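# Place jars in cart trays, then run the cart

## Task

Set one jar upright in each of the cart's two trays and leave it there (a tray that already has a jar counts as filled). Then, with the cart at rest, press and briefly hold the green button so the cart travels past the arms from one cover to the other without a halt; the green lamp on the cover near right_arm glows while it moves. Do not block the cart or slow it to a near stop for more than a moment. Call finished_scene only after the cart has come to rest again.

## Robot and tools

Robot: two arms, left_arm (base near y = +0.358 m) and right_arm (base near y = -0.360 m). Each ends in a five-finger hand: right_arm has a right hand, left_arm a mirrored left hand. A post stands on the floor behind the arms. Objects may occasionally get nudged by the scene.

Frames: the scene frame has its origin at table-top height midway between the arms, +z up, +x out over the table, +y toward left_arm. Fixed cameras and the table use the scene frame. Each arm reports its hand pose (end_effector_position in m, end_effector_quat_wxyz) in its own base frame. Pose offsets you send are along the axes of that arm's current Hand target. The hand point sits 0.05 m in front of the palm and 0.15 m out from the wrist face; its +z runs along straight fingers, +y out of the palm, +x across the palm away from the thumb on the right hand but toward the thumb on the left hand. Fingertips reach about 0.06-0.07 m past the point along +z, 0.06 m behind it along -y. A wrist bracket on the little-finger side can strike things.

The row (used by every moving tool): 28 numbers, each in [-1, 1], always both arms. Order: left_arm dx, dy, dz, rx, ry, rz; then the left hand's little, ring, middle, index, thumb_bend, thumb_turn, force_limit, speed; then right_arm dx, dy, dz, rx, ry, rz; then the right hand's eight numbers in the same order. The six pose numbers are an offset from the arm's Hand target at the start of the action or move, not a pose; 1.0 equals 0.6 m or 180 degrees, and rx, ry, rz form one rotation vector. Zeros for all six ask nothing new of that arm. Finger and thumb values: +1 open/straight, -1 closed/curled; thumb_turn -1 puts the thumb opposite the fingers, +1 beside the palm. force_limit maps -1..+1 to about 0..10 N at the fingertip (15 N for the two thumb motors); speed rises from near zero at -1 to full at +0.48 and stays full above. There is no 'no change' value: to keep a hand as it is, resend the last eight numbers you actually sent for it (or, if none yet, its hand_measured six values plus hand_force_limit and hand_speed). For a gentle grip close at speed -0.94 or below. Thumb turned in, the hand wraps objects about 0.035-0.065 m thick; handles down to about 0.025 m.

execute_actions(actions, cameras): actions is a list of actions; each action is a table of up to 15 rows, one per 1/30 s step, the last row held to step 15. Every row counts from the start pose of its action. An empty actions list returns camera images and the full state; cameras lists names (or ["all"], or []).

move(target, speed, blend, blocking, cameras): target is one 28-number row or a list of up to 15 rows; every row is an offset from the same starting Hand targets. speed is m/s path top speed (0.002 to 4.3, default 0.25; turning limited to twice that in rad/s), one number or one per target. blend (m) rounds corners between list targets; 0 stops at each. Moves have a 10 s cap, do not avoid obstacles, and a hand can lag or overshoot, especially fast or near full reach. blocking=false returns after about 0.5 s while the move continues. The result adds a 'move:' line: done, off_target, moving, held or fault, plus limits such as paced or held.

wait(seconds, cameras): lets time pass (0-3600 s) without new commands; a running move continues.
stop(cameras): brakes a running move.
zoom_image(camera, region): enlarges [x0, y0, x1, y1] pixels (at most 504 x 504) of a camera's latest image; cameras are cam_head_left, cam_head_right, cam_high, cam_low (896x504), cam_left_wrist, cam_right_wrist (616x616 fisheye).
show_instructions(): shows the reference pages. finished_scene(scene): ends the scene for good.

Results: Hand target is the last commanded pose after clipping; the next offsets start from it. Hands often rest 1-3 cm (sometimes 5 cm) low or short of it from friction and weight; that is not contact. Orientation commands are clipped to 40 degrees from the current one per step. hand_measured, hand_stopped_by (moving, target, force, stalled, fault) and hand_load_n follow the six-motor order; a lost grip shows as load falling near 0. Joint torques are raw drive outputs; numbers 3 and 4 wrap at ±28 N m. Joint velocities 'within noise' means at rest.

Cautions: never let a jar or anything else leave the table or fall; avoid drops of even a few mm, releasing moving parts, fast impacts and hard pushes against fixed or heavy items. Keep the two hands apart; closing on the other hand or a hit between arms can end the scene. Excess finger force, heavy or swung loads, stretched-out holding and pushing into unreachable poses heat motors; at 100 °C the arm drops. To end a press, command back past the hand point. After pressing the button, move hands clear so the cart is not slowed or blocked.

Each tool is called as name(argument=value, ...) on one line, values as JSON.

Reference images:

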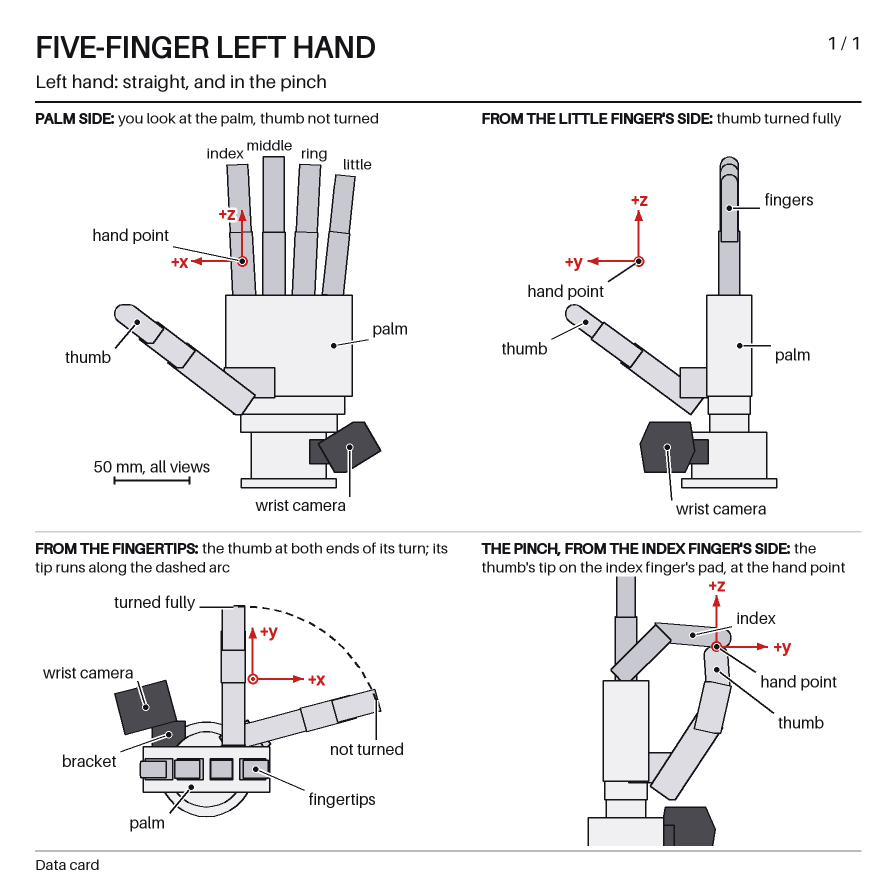

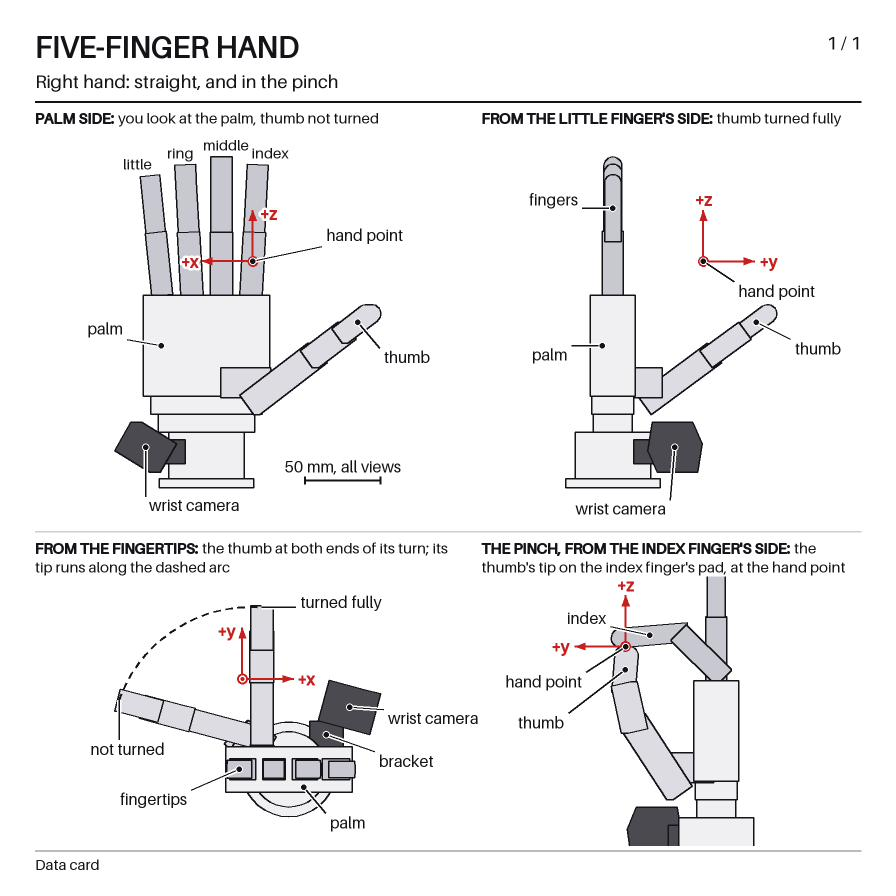

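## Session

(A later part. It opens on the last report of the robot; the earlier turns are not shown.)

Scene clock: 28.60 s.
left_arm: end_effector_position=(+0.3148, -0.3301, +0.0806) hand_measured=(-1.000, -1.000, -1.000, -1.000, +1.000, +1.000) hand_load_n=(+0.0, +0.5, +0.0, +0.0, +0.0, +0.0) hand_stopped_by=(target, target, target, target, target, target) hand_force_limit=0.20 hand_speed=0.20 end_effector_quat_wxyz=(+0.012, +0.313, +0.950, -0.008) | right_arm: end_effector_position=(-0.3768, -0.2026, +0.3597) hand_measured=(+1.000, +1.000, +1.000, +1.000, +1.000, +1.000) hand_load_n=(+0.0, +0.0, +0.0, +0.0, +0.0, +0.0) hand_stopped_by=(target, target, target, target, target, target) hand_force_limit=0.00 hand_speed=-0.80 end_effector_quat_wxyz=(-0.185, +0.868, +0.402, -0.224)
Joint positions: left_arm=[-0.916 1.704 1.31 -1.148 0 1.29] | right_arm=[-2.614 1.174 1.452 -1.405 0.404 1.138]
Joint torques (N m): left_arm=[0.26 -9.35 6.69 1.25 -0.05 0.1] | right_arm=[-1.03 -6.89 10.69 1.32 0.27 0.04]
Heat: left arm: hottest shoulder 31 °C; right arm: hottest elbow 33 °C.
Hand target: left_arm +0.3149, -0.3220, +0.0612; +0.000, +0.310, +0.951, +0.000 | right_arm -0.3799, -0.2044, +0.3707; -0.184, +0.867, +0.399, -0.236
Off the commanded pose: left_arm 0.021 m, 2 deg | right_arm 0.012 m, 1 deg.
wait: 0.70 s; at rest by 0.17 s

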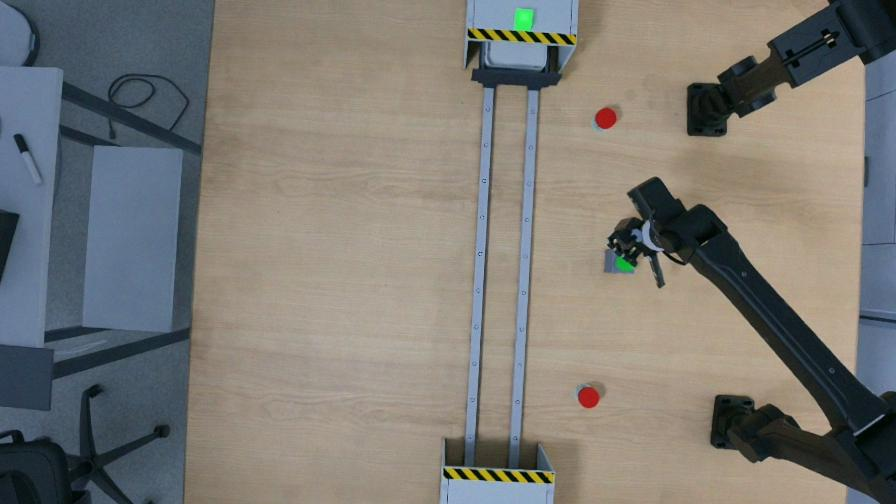

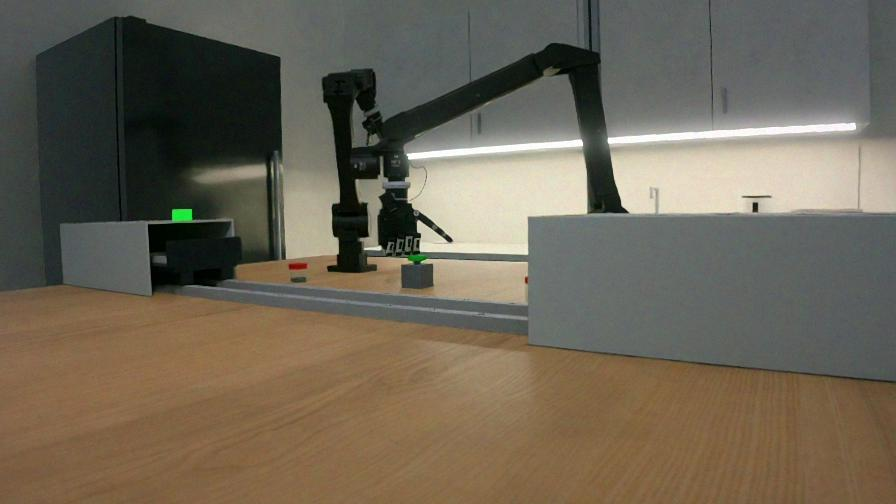

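wait(seconds=0.3, cameras=["cam_high","cam_low","cam_head_left"])

wait(seconds=0.5, cameras=["cam_high","cam_low","cam_head_left"])

wait(seconds=0.5, cameras=["cam_high","cam_low","cam_head_left"])

wait(seconds=0.7, cameras=["cam_high","cam_low"])

wait(seconds=0.7, cameras=["cam_high","cam_low"])

wait(seconds=0.7, cameras=["cam_high"])

Scene clock: 30.23 s.
left_arm: end_effector_position=(+0.3148, -0.3301, +0.0806) hand_measured=(-1.000, -1.000, -1.000, -1.000, +1.000, +1.000) hand_load_n=(+0.0, +0.0, -0.5, +0.0, +0.0, +0.0) hand_stopped_by=(target, target, target, target, target, target) hand_force_limit=0.20 hand_speed=0.20 end_effector_quat_wxyz=(+0.012, +0.313, +0.950, -0.008) | right_arm: end_effector_position=(-0.3768, -0.2026, +0.3597) hand_measured=(+1.000, +1.000, +1.000, +1.000, +1.000, +1.000) hand_load_n=(+0.0, +0.0, +0.0, +0.0, +0.0, +0.0) hand_stopped_by=(target, target, target, target, target, target) hand_force_limit=0.00 hand_speed=-0.80 end_effector_quat_wxyz=(-0.185, +0.868, +0.402, -0.224)
Joint positions: left_arm=[-0.916 1.704 1.31 -1.148 0 1.29] | right_arm=[-2.614 1.174 1.452 -1.405 0.404 1.138]
Joint torques (N m): left_arm=[0.44 -9.52 6.69 1.31 -0.02 0.1] | right_arm=[-1.03 -6.83 10.67 1.33 0.28 0.03]
Heat: left arm: hottest shoulder 31 °C; right arm: hottest elbow 33 °C.
Hand target: left_arm +0.3149, -0.3220, +0.0612; +0.000, +0.310, +0.951, +0.000 | right_arm -0.3799, -0.2044, +0.3707; -0.184, +0.867, +0.399, -0.236
Off the commanded pose: left_arm 0.021 m, 2 deg | right_arm 0.012 m, 1 deg.
wait: 0.30 s; at rest from the start
Images, in order (width x height): cam_head_left 896x504, cam_high 896x504, cam_low 896x504.

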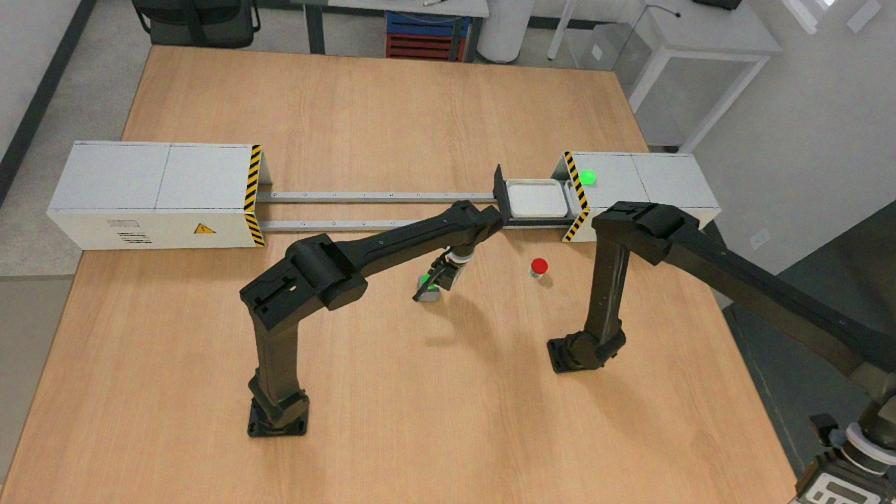

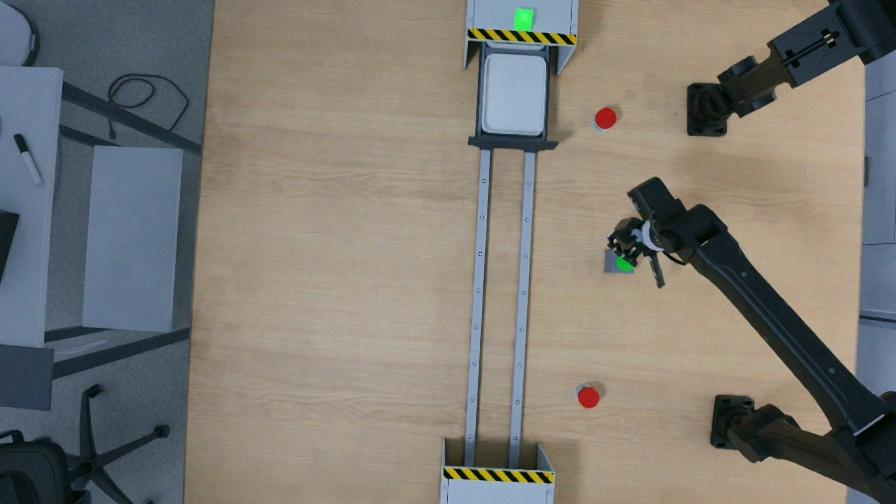

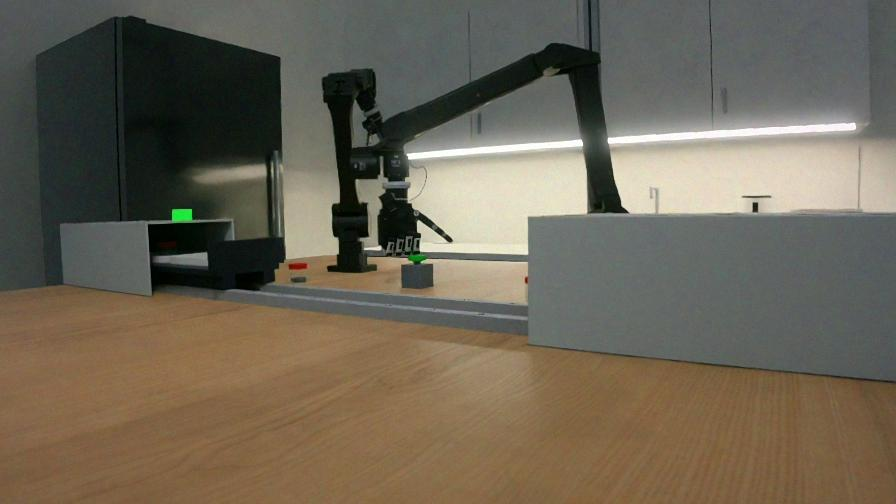

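Scene clock: 30.73 s.
left_arm: end_effector_position=(+0.3148, -0.3301, +0.0806) hand_measured=(-1.000, -1.000, -1.000, -1.000, +1.000, +1.000) hand_load_n=(+0.0, +0.0, +0.0, +0.0, +0.0, +0.5) hand_stopped_by=(target, target, target, target, target, target) hand_force_limit=0.20 hand_speed=0.20 end_effector_quat_wxyz=(+0.012, +0.313, +0.950, -0.008) | right_arm: end_effector_position=(-0.3768, -0.2026, +0.3597) hand_measured=(+1.000, +1.000, +1.000, +1.000, +1.000, +1.000) hand_load_n=(+0.0, +0.0, +0.0, +0.0, +0.5, +0.0) hand_stopped_by=(target, target, target, target, target, target) hand_force_limit=0.00 hand_speed=-0.80 end_effector_quat_wxyz=(-0.185, +0.868, +0.402, -0.224)
Joint positions: left_arm=[-0.916 1.704 1.31 -1.148 0 1.29] | right_arm=[-2.614 1.174 1.452 -1.405 0.404 1.138]
Joint torques (N m): left_arm=[0.32 -9.58 6.69 1.29 -0.02 0.1] | right_arm=[-1.14 -7.06 10.71 1.25 0.28 0.03]
Heat: left arm: hottest shoulder 31 °C; right arm: hottest elbow 33 °C.
Hand target: left_arm +0.3149, -0.3220, +0.0612; +0.000, +0.310, +0.951, +0.000 | right_arm -0.3799, -0.2044, +0.3707; -0.184, +0.867, +0.399, -0.236
Off the commanded pose: left_arm 0.021 m, 2 deg | right_arm 0.012 m, 1 deg.
wait: 0.50 s; at rest by 0.17 s
Images, in order (width x height): cam_head_left 896x504, cam_high 896x504, cam_low 896x504.

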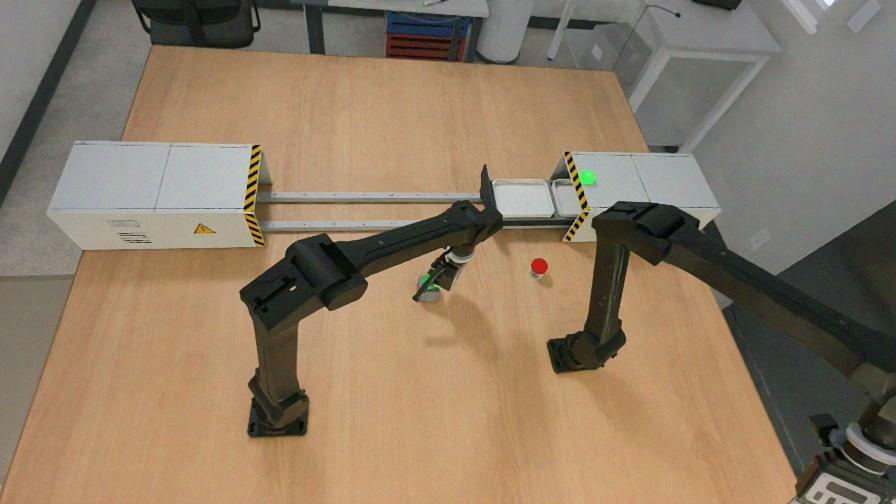

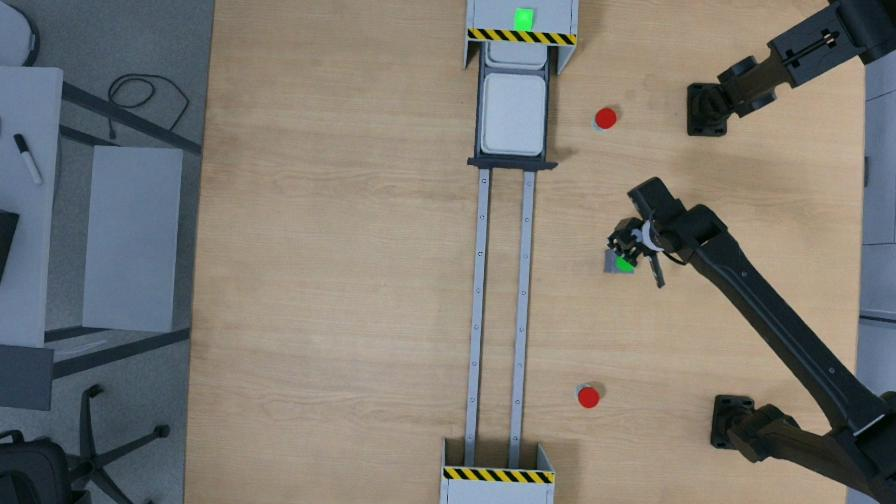

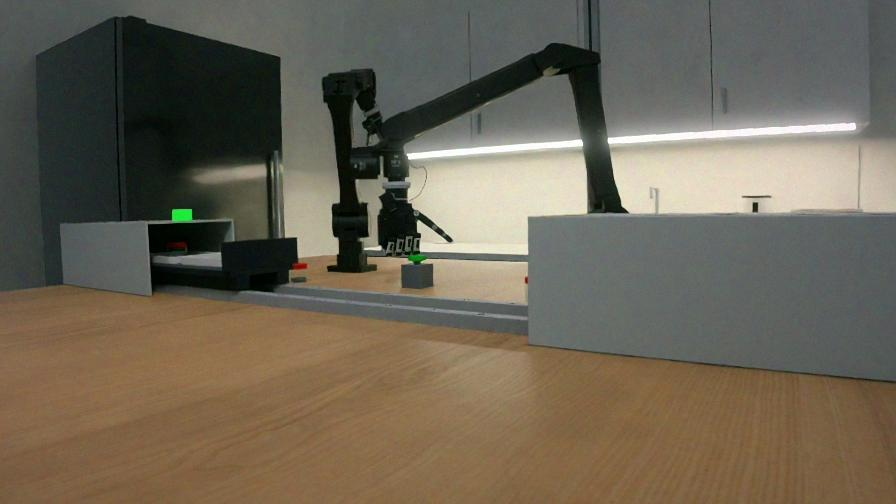

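Scene clock: 31.23 s.
left_arm: end_effector_position=(+0.3148, -0.3301, +0.0806) hand_measured=(-1.000, -1.000, -1.000, -1.000, +1.000, +1.000) hand_load_n=(+0.0, +0.0, +0.0, +0.0, +0.0, +0.0) hand_stopped_by=(target, target, target, target, target, target) hand_force_limit=0.20 hand_speed=0.20 end_effector_quat_wxyz=(+0.012, +0.313, +0.950, -0.008) | right_arm: end_effector_position=(-0.3768, -0.2026, +0.3597) hand_measured=(+1.000, +1.000, +1.000, +1.000, +1.000, +1.000) hand_load_n=(+0.0, +0.0, +0.0, +0.0, +0.0, -0.5) hand_stopped_by=(target, target, target, target, target, target) hand_force_limit=0.00 hand_speed=-0.80 end_effector_quat_wxyz=(-0.185, +0.868, +0.402, -0.224)
Joint positions: left_arm=[-0.916 1.704 1.31 -1.148 0 1.29] | right_arm=[-2.614 1.174 1.452 -1.405 0.404 1.138]
Joint torques (N m): left_arm=[0.56 -9.47 6.71 1.24 -0.04 0.11] | right_arm=[-1.08 -7 10.66 1.33 0.28 0.03]
Heat: left arm: hottest shoulder 31 °C; right arm: hottest elbow 33 °C.
Hand target: left_arm +0.3149, -0.3220, +0.0612; +0.000, +0.310, +0.951, +0.000 | right_arm -0.3799, -0.2044, +0.3707; -0.184, +0.867, +0.399, -0.236
Off the commanded pose: left_arm 0.021 m, 2 deg | right_arm 0.012 m, 1 deg.
wait: 0.50 s; at rest by 0.17 s
Images, in order (width x height): cam_head_left 896x504, cam_high 896x504, cam_low 896x504.

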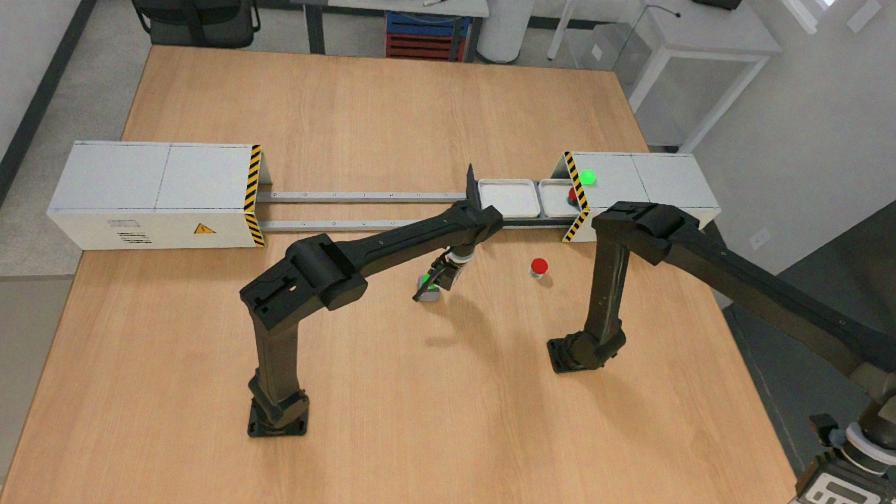

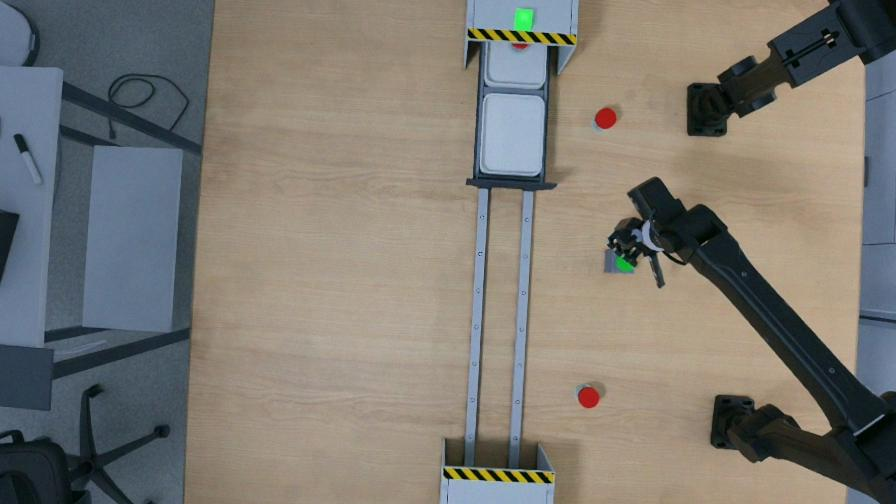

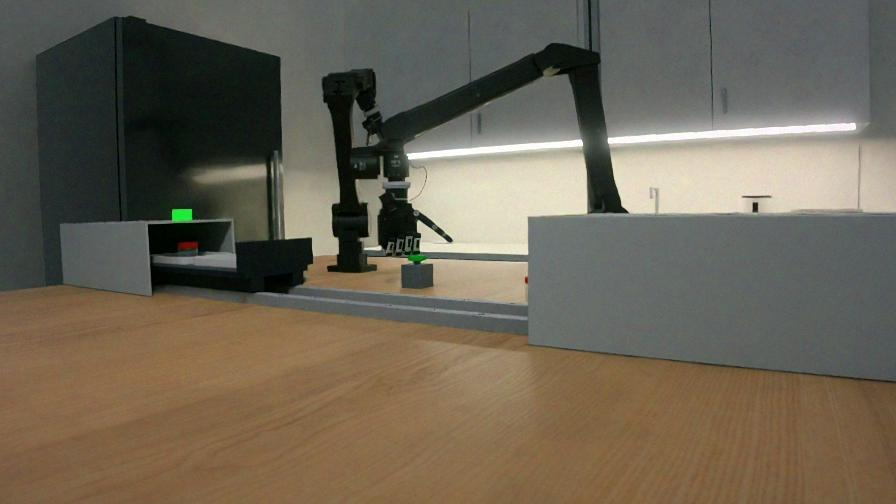

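Scene clock: 31.93 s.
left_arm: end_effector_position=(+0.3148, -0.3301, +0.0806) hand_measured=(-1.000, -1.000, -1.000, -1.000, +1.000, +1.000) hand_load_n=(+0.0, +0.0, +0.0, +0.0, +0.0, +0.0) hand_stopped_by=(target, target, target, target, target, target) hand_force_limit=0.20 hand_speed=0.20 end_effector_quat_wxyz=(+0.012, +0.313, +0.950, -0.008) | right_arm: end_effector_position=(-0.3768, -0.2026, +0.3597) hand_measured=(+1.000, +1.000, +1.000, +1.000, +1.000, +1.000) hand_load_n=(+0.0, +0.0, +0.0, +0.0, +0.0, +0.0) hand_stopped_by=(target, target, target, target, target, target) hand_force_limit=0.00 hand_speed=-0.80 end_effector_quat_wxyz=(-0.185, +0.868, +0.402, -0.224)
Joint positions: left_arm=[-0.916 1.704 1.31 -1.148 0 1.29] | right_arm=[-2.614 1.174 1.452 -1.405 0.404 1.138]
Joint torques (N m): left_arm=[0.56 -9.41 6.68 1.31 -0.04 0.11] | right_arm=[-1.03 -6.89 10.71 1.25 0.28 0.03]
Heat: left arm: hottest shoulder 31 °C; right arm: hottest elbow 33 °C.
Hand target: left_arm +0.3149, -0.3220, +0.0612; +0.000, +0.310, +0.951, +0.000 | right_arm -0.3799, -0.2044, +0.3707; -0.184, +0.867, +0.399, -0.236
Off the commanded pose: left_arm 0.021 m, 2 deg | right_arm 0.012 m, 1 deg.
wait: 0.70 s; at rest by 0.17 s

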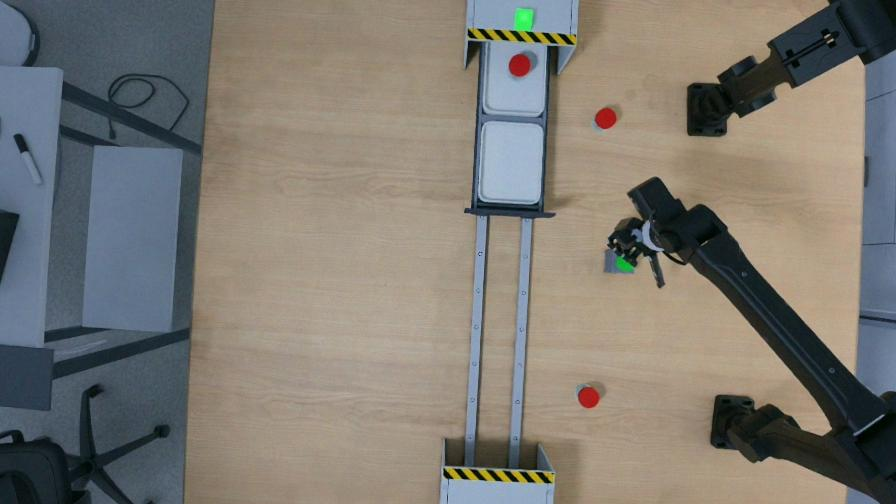

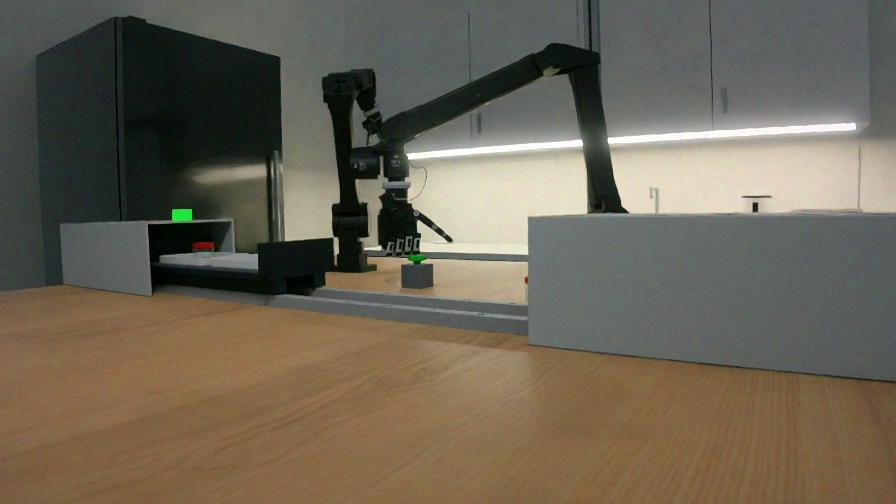

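Scene clock: 32.63 s.
left_arm: end_effector_position=(+0.3148, -0.3301, +0.0806) hand_measured=(-1.000, -1.000, -1.000, -1.000, +1.000, +1.000) hand_load_n=(+0.0, +0.0, +0.0, +0.0, +0.0, +0.0) hand_stopped_by=(target, target, target, target, target, target) hand_force_limit=0.20 hand_speed=0.20 end_effector_quat_wxyz=(+0.012, +0.313, +0.950, -0.008) | right_arm: end_effector_position=(-0.3768, -0.2026, +0.3597) hand_measured=(+1.000, +1.000, +1.000, +1.000, +1.000, +1.000) hand_load_n=(+0.0, +0.0, +0.0, +0.0, +0.0, +0.0) hand_stopped_by=(target, target, target, target, target, target) hand_force_limit=0.00 hand_speed=-0.80 end_effector_quat_wxyz=(-0.185, +0.868, +0.402, -0.224)
Joint positions: left_arm=[-0.916 1.704 1.31 -1.148 0 1.29] | right_arm=[-2.614 1.174 1.452 -1.405 0.404 1.138]
Joint torques (N m): left_arm=[0.32 -9.47 6.76 1.26 -0.02 0.1] | right_arm=[-0.91 -6.95 10.71 1.31 0.28 0.03]
Heat: left arm: hottest shoulder 31 °C; right arm: hottest elbow 33 °C.
Hand target: left_arm +0.3149, -0.3220, +0.0612; +0.000, +0.310, +0.951, +0.000 | right_arm -0.3799, -0.2044, +0.3707; -0.184, +0.867, +0.399, -0.236
Off the commanded pose: left_arm 0.021 m, 2 deg | right_arm 0.012 m, 1 deg.
wait: 0.70 s; at rest by 0.17 s

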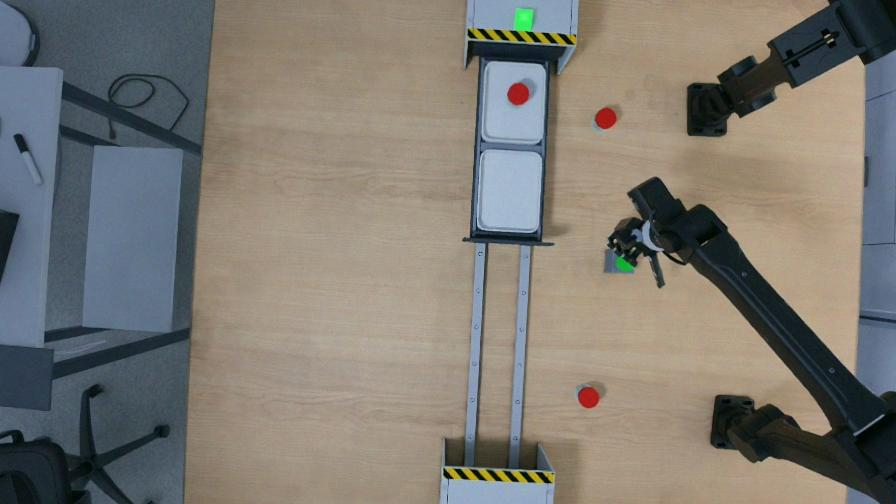

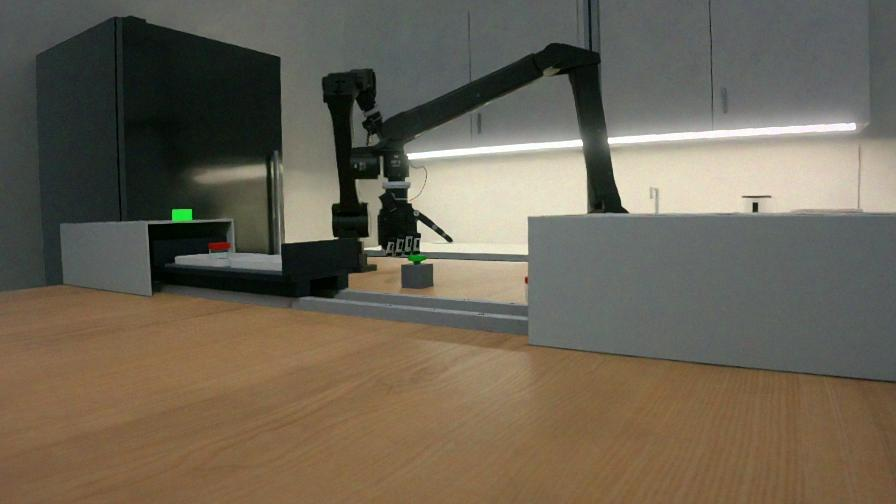

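Scene clock: 33.33 s.
left_arm: end_effector_position=(+0.3148, -0.3301, +0.0806) hand_measured=(-1.000, -1.000, -1.000, -1.000, +1.000, +1.000) hand_load_n=(+0.0, +0.5, +0.0, +0.0, +0.0, +0.0) hand_stopped_by=(target, target, target, target, target, target) hand_force_limit=0.20 hand_speed=0.20 end_effector_quat_wxyz=(+0.012, +0.313, +0.950, -0.008) | right_arm: end_effector_position=(-0.3768, -0.2026, +0.3597) hand_measured=(+1.000, +1.000, +1.000, +1.000, +1.000, +1.000) hand_load_n=(+0.0, +0.0, +0.0, +0.0, +0.0, +0.0) hand_stopped_by=(target, target, target, target, target, target) hand_force_limit=0.00 hand_speed=-0.80 end_effector_quat_wxyz=(-0.185, +0.868, +0.402, -0.224)
Joint positions: left_arm=[-0.916 1.704 1.31 -1.148 0 1.29] | right_arm=[-2.614 1.174 1.452 -1.405 0.404 1.138]
Joint torques (N m): left_arm=[0.21 -9.47 6.71 1.28 -0.04 0.1] | right_arm=[-1.08 -7 10.7 1.31 0.28 0.02]
Heat: left arm: hottest shoulder 31 °C; right arm: hottest elbow 34 °C.
Hand target: left_arm +0.3149, -0.3220, +0.0612; +0.000, +0.310, +0.951, +0.000 | right_arm -0.3799, -0.2044, +0.3707; -0.184, +0.867, +0.399, -0.236
Off the commanded pose: left_arm 0.021 m, 2 deg | right_arm 0.012 m, 1 deg.
wait: 0.70 s; at rest by 0.17 s

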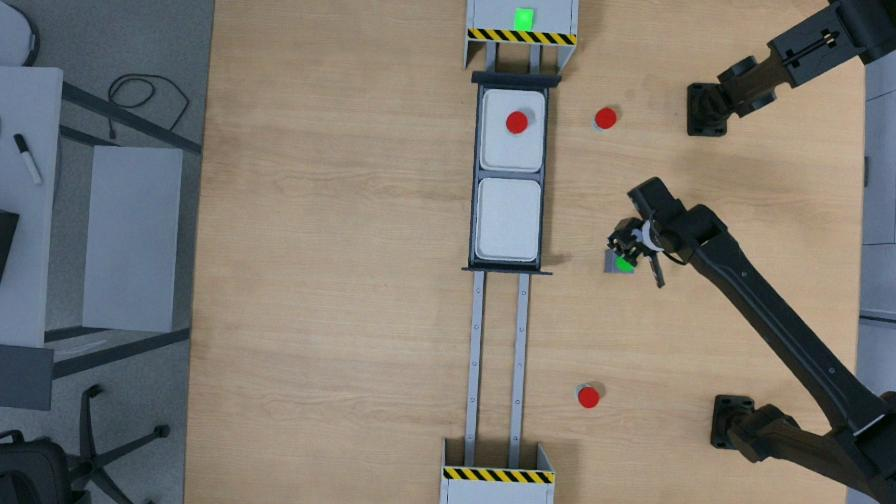

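move(target=[0,0,-0.09,0,0,0,-1,-1,-1,-1,1,1,0.2,0.2,0,0,0,0,0,0,1,1,1,1,1,1,0,-0.8], speed=0.1, cameras=["cam_high","cam_low","cam_head_right"])

Scene clock: 40.63 s.
left_arm: end_effector_position=(+0.2998, -0.3085, +0.0945) hand_measured=(-1.000, -1.000, -1.000, -1.000, +1.000, +1.000) hand_load_n=(+0.0, +0.0, +0.0, +0.0, +0.0, +0.0) hand_stopped_by=(target, target, target, target, target, target) hand_force_limit=0.20 hand_speed=0.20 end_effector_quat_wxyz=(-0.021, +0.311, +0.950, +0.014) | right_arm: end_effector_position=(-0.3768, -0.2026, +0.3597) hand_measured=(+1.000, +1.000, +1.000, +1.000, +1.000, +1.000) hand_load_n=(+0.0, +0.0, +0.0, +0.0, +0.0, +0.0) hand_stopped_by=(target, target, target, target, target, target) hand_force_limit=0.00 hand_speed=-0.80 end_effector_quat_wxyz=(-0.185, +0.868, +0.402, -0.224)
Joint positions: left_arm=[-0.913 1.683 1.31 -1.249 0 1.29] | right_arm=[-2.614 1.174 1.452 -1.405 0.404 1.138]
Joint torques (N m): left_arm=[-0.03 -12.16 13.2 -0.24 -0.06 0.11] | right_arm=[-0.97 -7.12 10.69 1.32 0.27 0.03]
Heat: left arm: hottest shoulder 31 °C; right arm: hottest elbow 34 °C.
Hand target: left_arm +0.3147, -0.3219, +0.1151; +0.000, +0.311, +0.951, +0.000 | right_arm -0.3799, -0.2044, +0.3707; -0.184, +0.867, +0.399, -0.236
Off the commanded pose: left_arm 0.029 m, 3 deg | right_arm 0.012 m, 1 deg.
move: off_target (left_arm)
Images, in order (width x height): cam_head_right 896x504, cam_high 896x504, cam_low 896x504.

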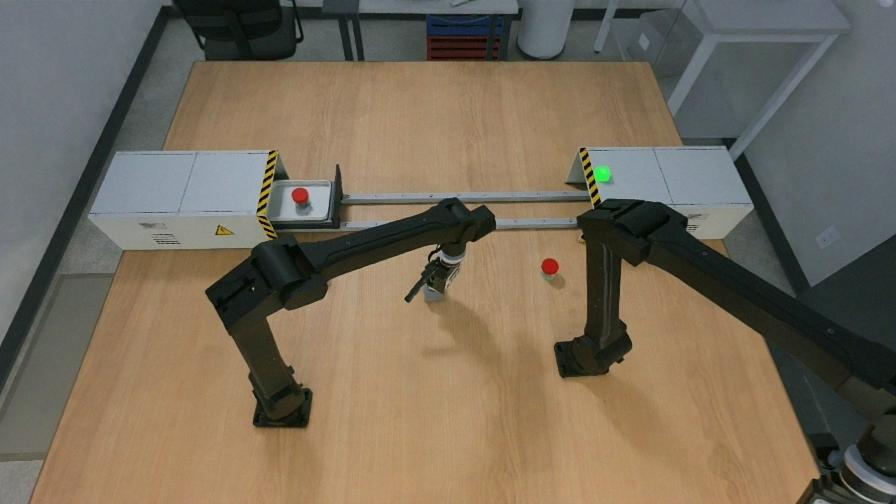

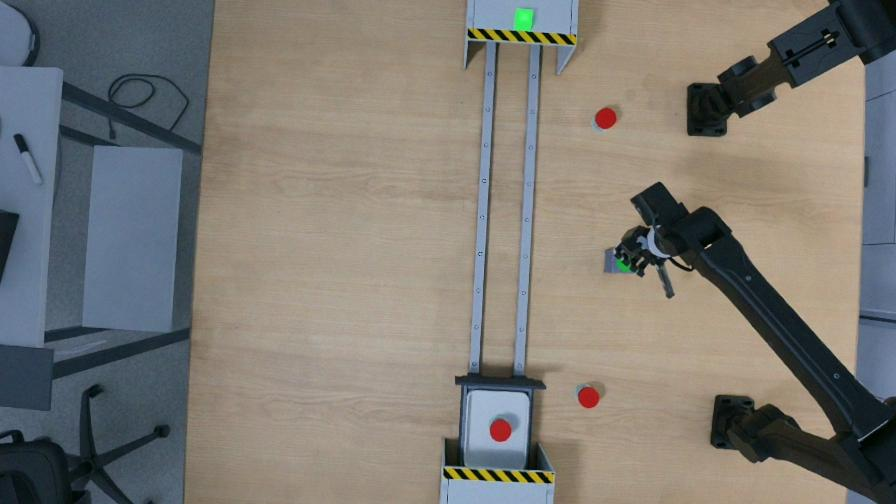

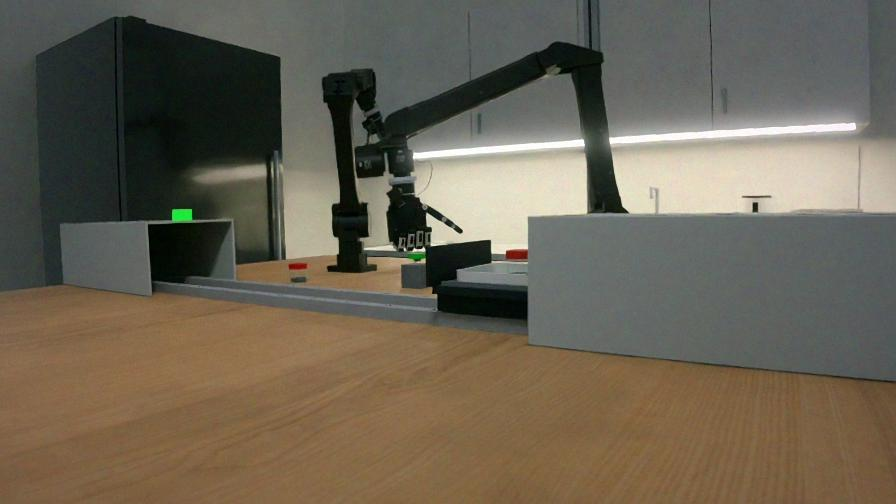

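move(target=[[0,0,-0.1417,0,0,0,-1,-1,0.5,0.5,1,-1,0.2,0.0,0,0,0,0,0,0,1,1,1,1,1,1,0,-0.8],[0.2017,0.3915,-0.1082,0.1528,-0.2561,-0.6185,-1,-1,0.5,0.5,1,-1,0.2,0.0,0,0,0,0,0,0,1,1,1,1,1,1,0,-0.8]], blend=0.03, cameras=["all"])

Scene clock: 72.23 s.
left_arm: end_effector_position=(+0.3564, -0.0620, +0.1836) hand_measured=(-1.000, -1.000, +0.500, +0.500, +1.000, -1.000) hand_load_n=(+0.0, +0.0, +0.5, +0.0, +0.0, +0.0) hand_stopped_by=(target, target, target, target, target, target) hand_force_limit=0.20 hand_speed=0.00 end_effector_quat_wxyz=(+0.249, -0.602, +0.703, -0.286) | right_arm: end_effector_position=(-0.3768, -0.2026, +0.3597) hand_measured=(+1.000, +1.000, +1.000, +1.000, +1.000, +1.000) hand_load_n=(+0.0, +0.0, +0.0, -0.5, +0.0, +0.0) hand_stopped_by=(target, target, target, target, target, target) hand_force_limit=0.00 hand_speed=-0.80 end_effector_quat_wxyz=(-0.185, +0.868, +0.402, -0.224)
Joint positions: left_arm=[-0.067 0.897 0.762 -0.658 0.055 0.064] | right_arm=[-2.614 1.174 1.452 -1.405 0.404 1.138]
Joint torques (N m): left_arm=[-0.32 -3.02 9.48 2.22 -0.08 -0.11] | right_arm=[-1.03 -7 10.69 1.33 0.28 0.03]
Heat: left arm: hottest elbow 35 °C; right arm: hottest elbow 35 °C.
Hand target: left_arm +0.3557, -0.0608, +0.1799; +0.251, -0.608, +0.696, -0.289 | right_arm -0.3799, -0.2044, +0.3707; -0.184, +0.867, +0.399, -0.236
Off the commanded pose: left_arm 0.004 m, 1 deg | right_arm 0.012 m, 1 deg.
move: done
cam_left_wrist: T_world_to_cam=[[0.64275, -0.40363, 0.65111, -0.37117], [-0.645, -0.74371, 0.17568, 0.14967], [0.41333, -0.53289, -0.73837, 0.06645]] pos_world=[0.30765, -0.0031, 0.26444]

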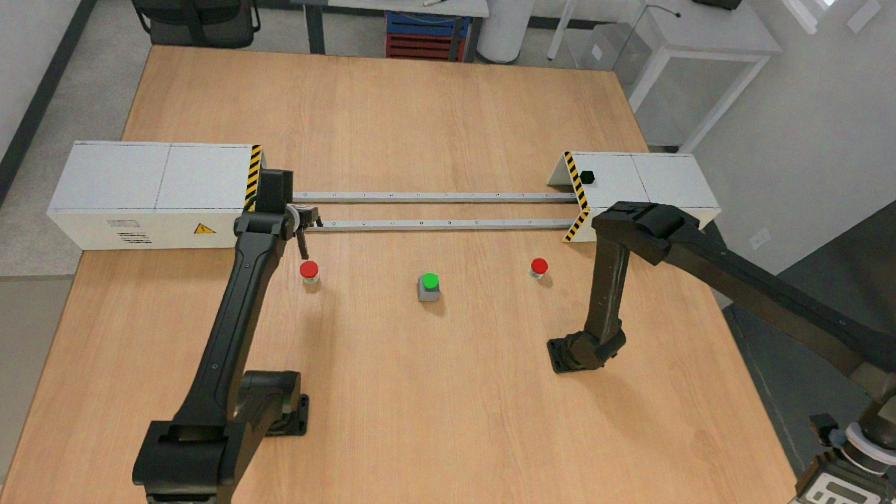

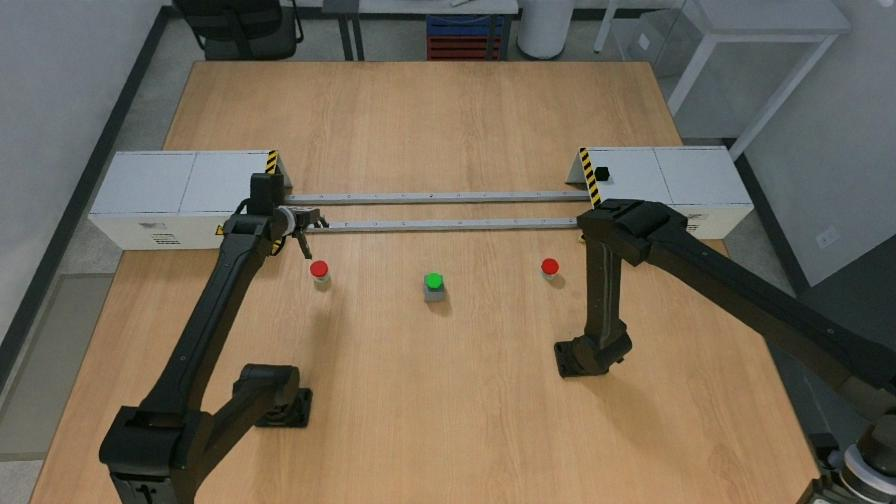

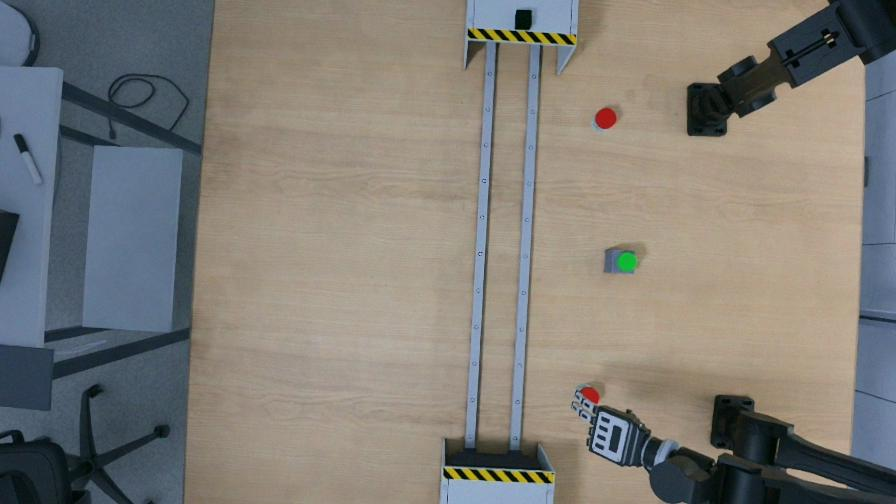

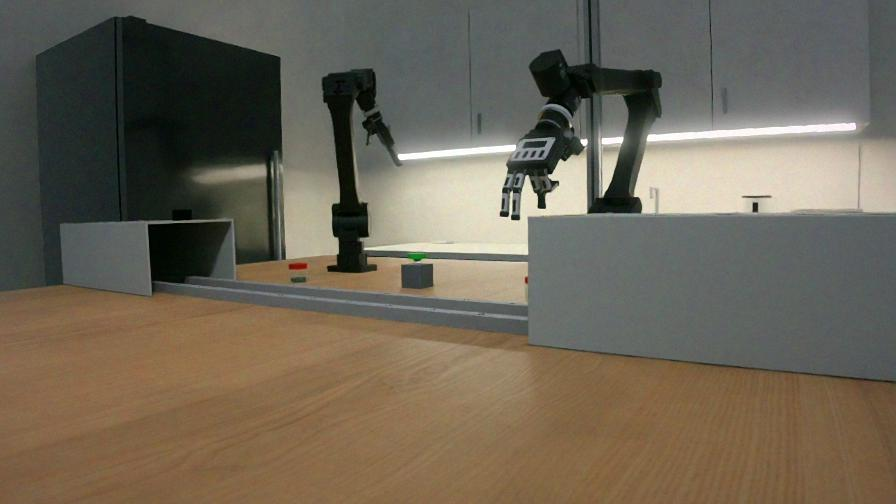

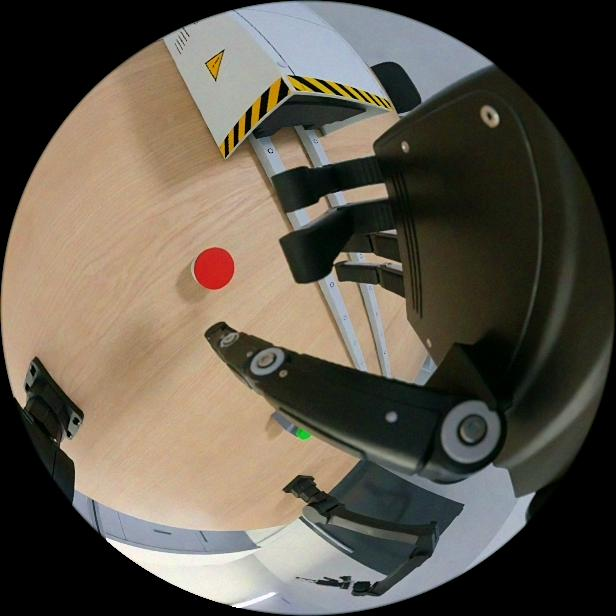

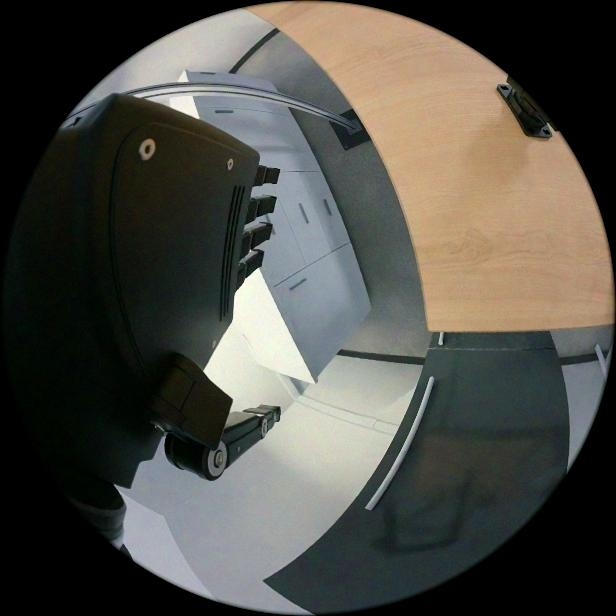

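zoom_image(camera="cam_high", region=[540, 360, 680, 480])

zoom_image(camera="cam_left_wrist", region=[150, 130, 450, 430])

zoom_image(camera="cam_head_right", region=[230, 150, 380, 310])

Scaled by 3.600.

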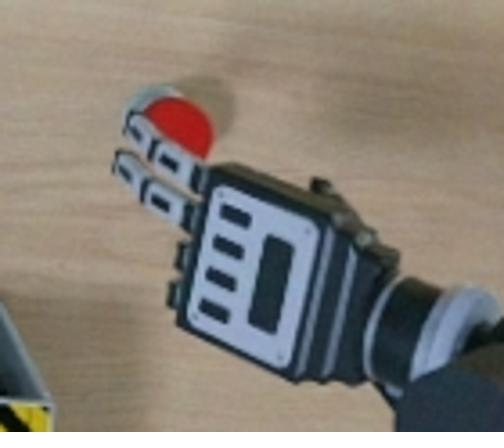

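Scaled by 1.680 from the camera's image (finer frame: 880x880).

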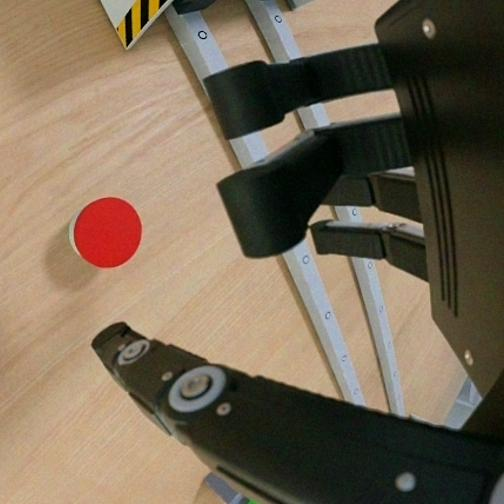

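Scaled by 3.150.

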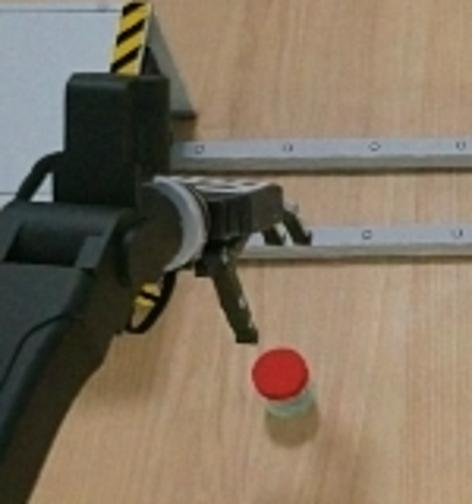

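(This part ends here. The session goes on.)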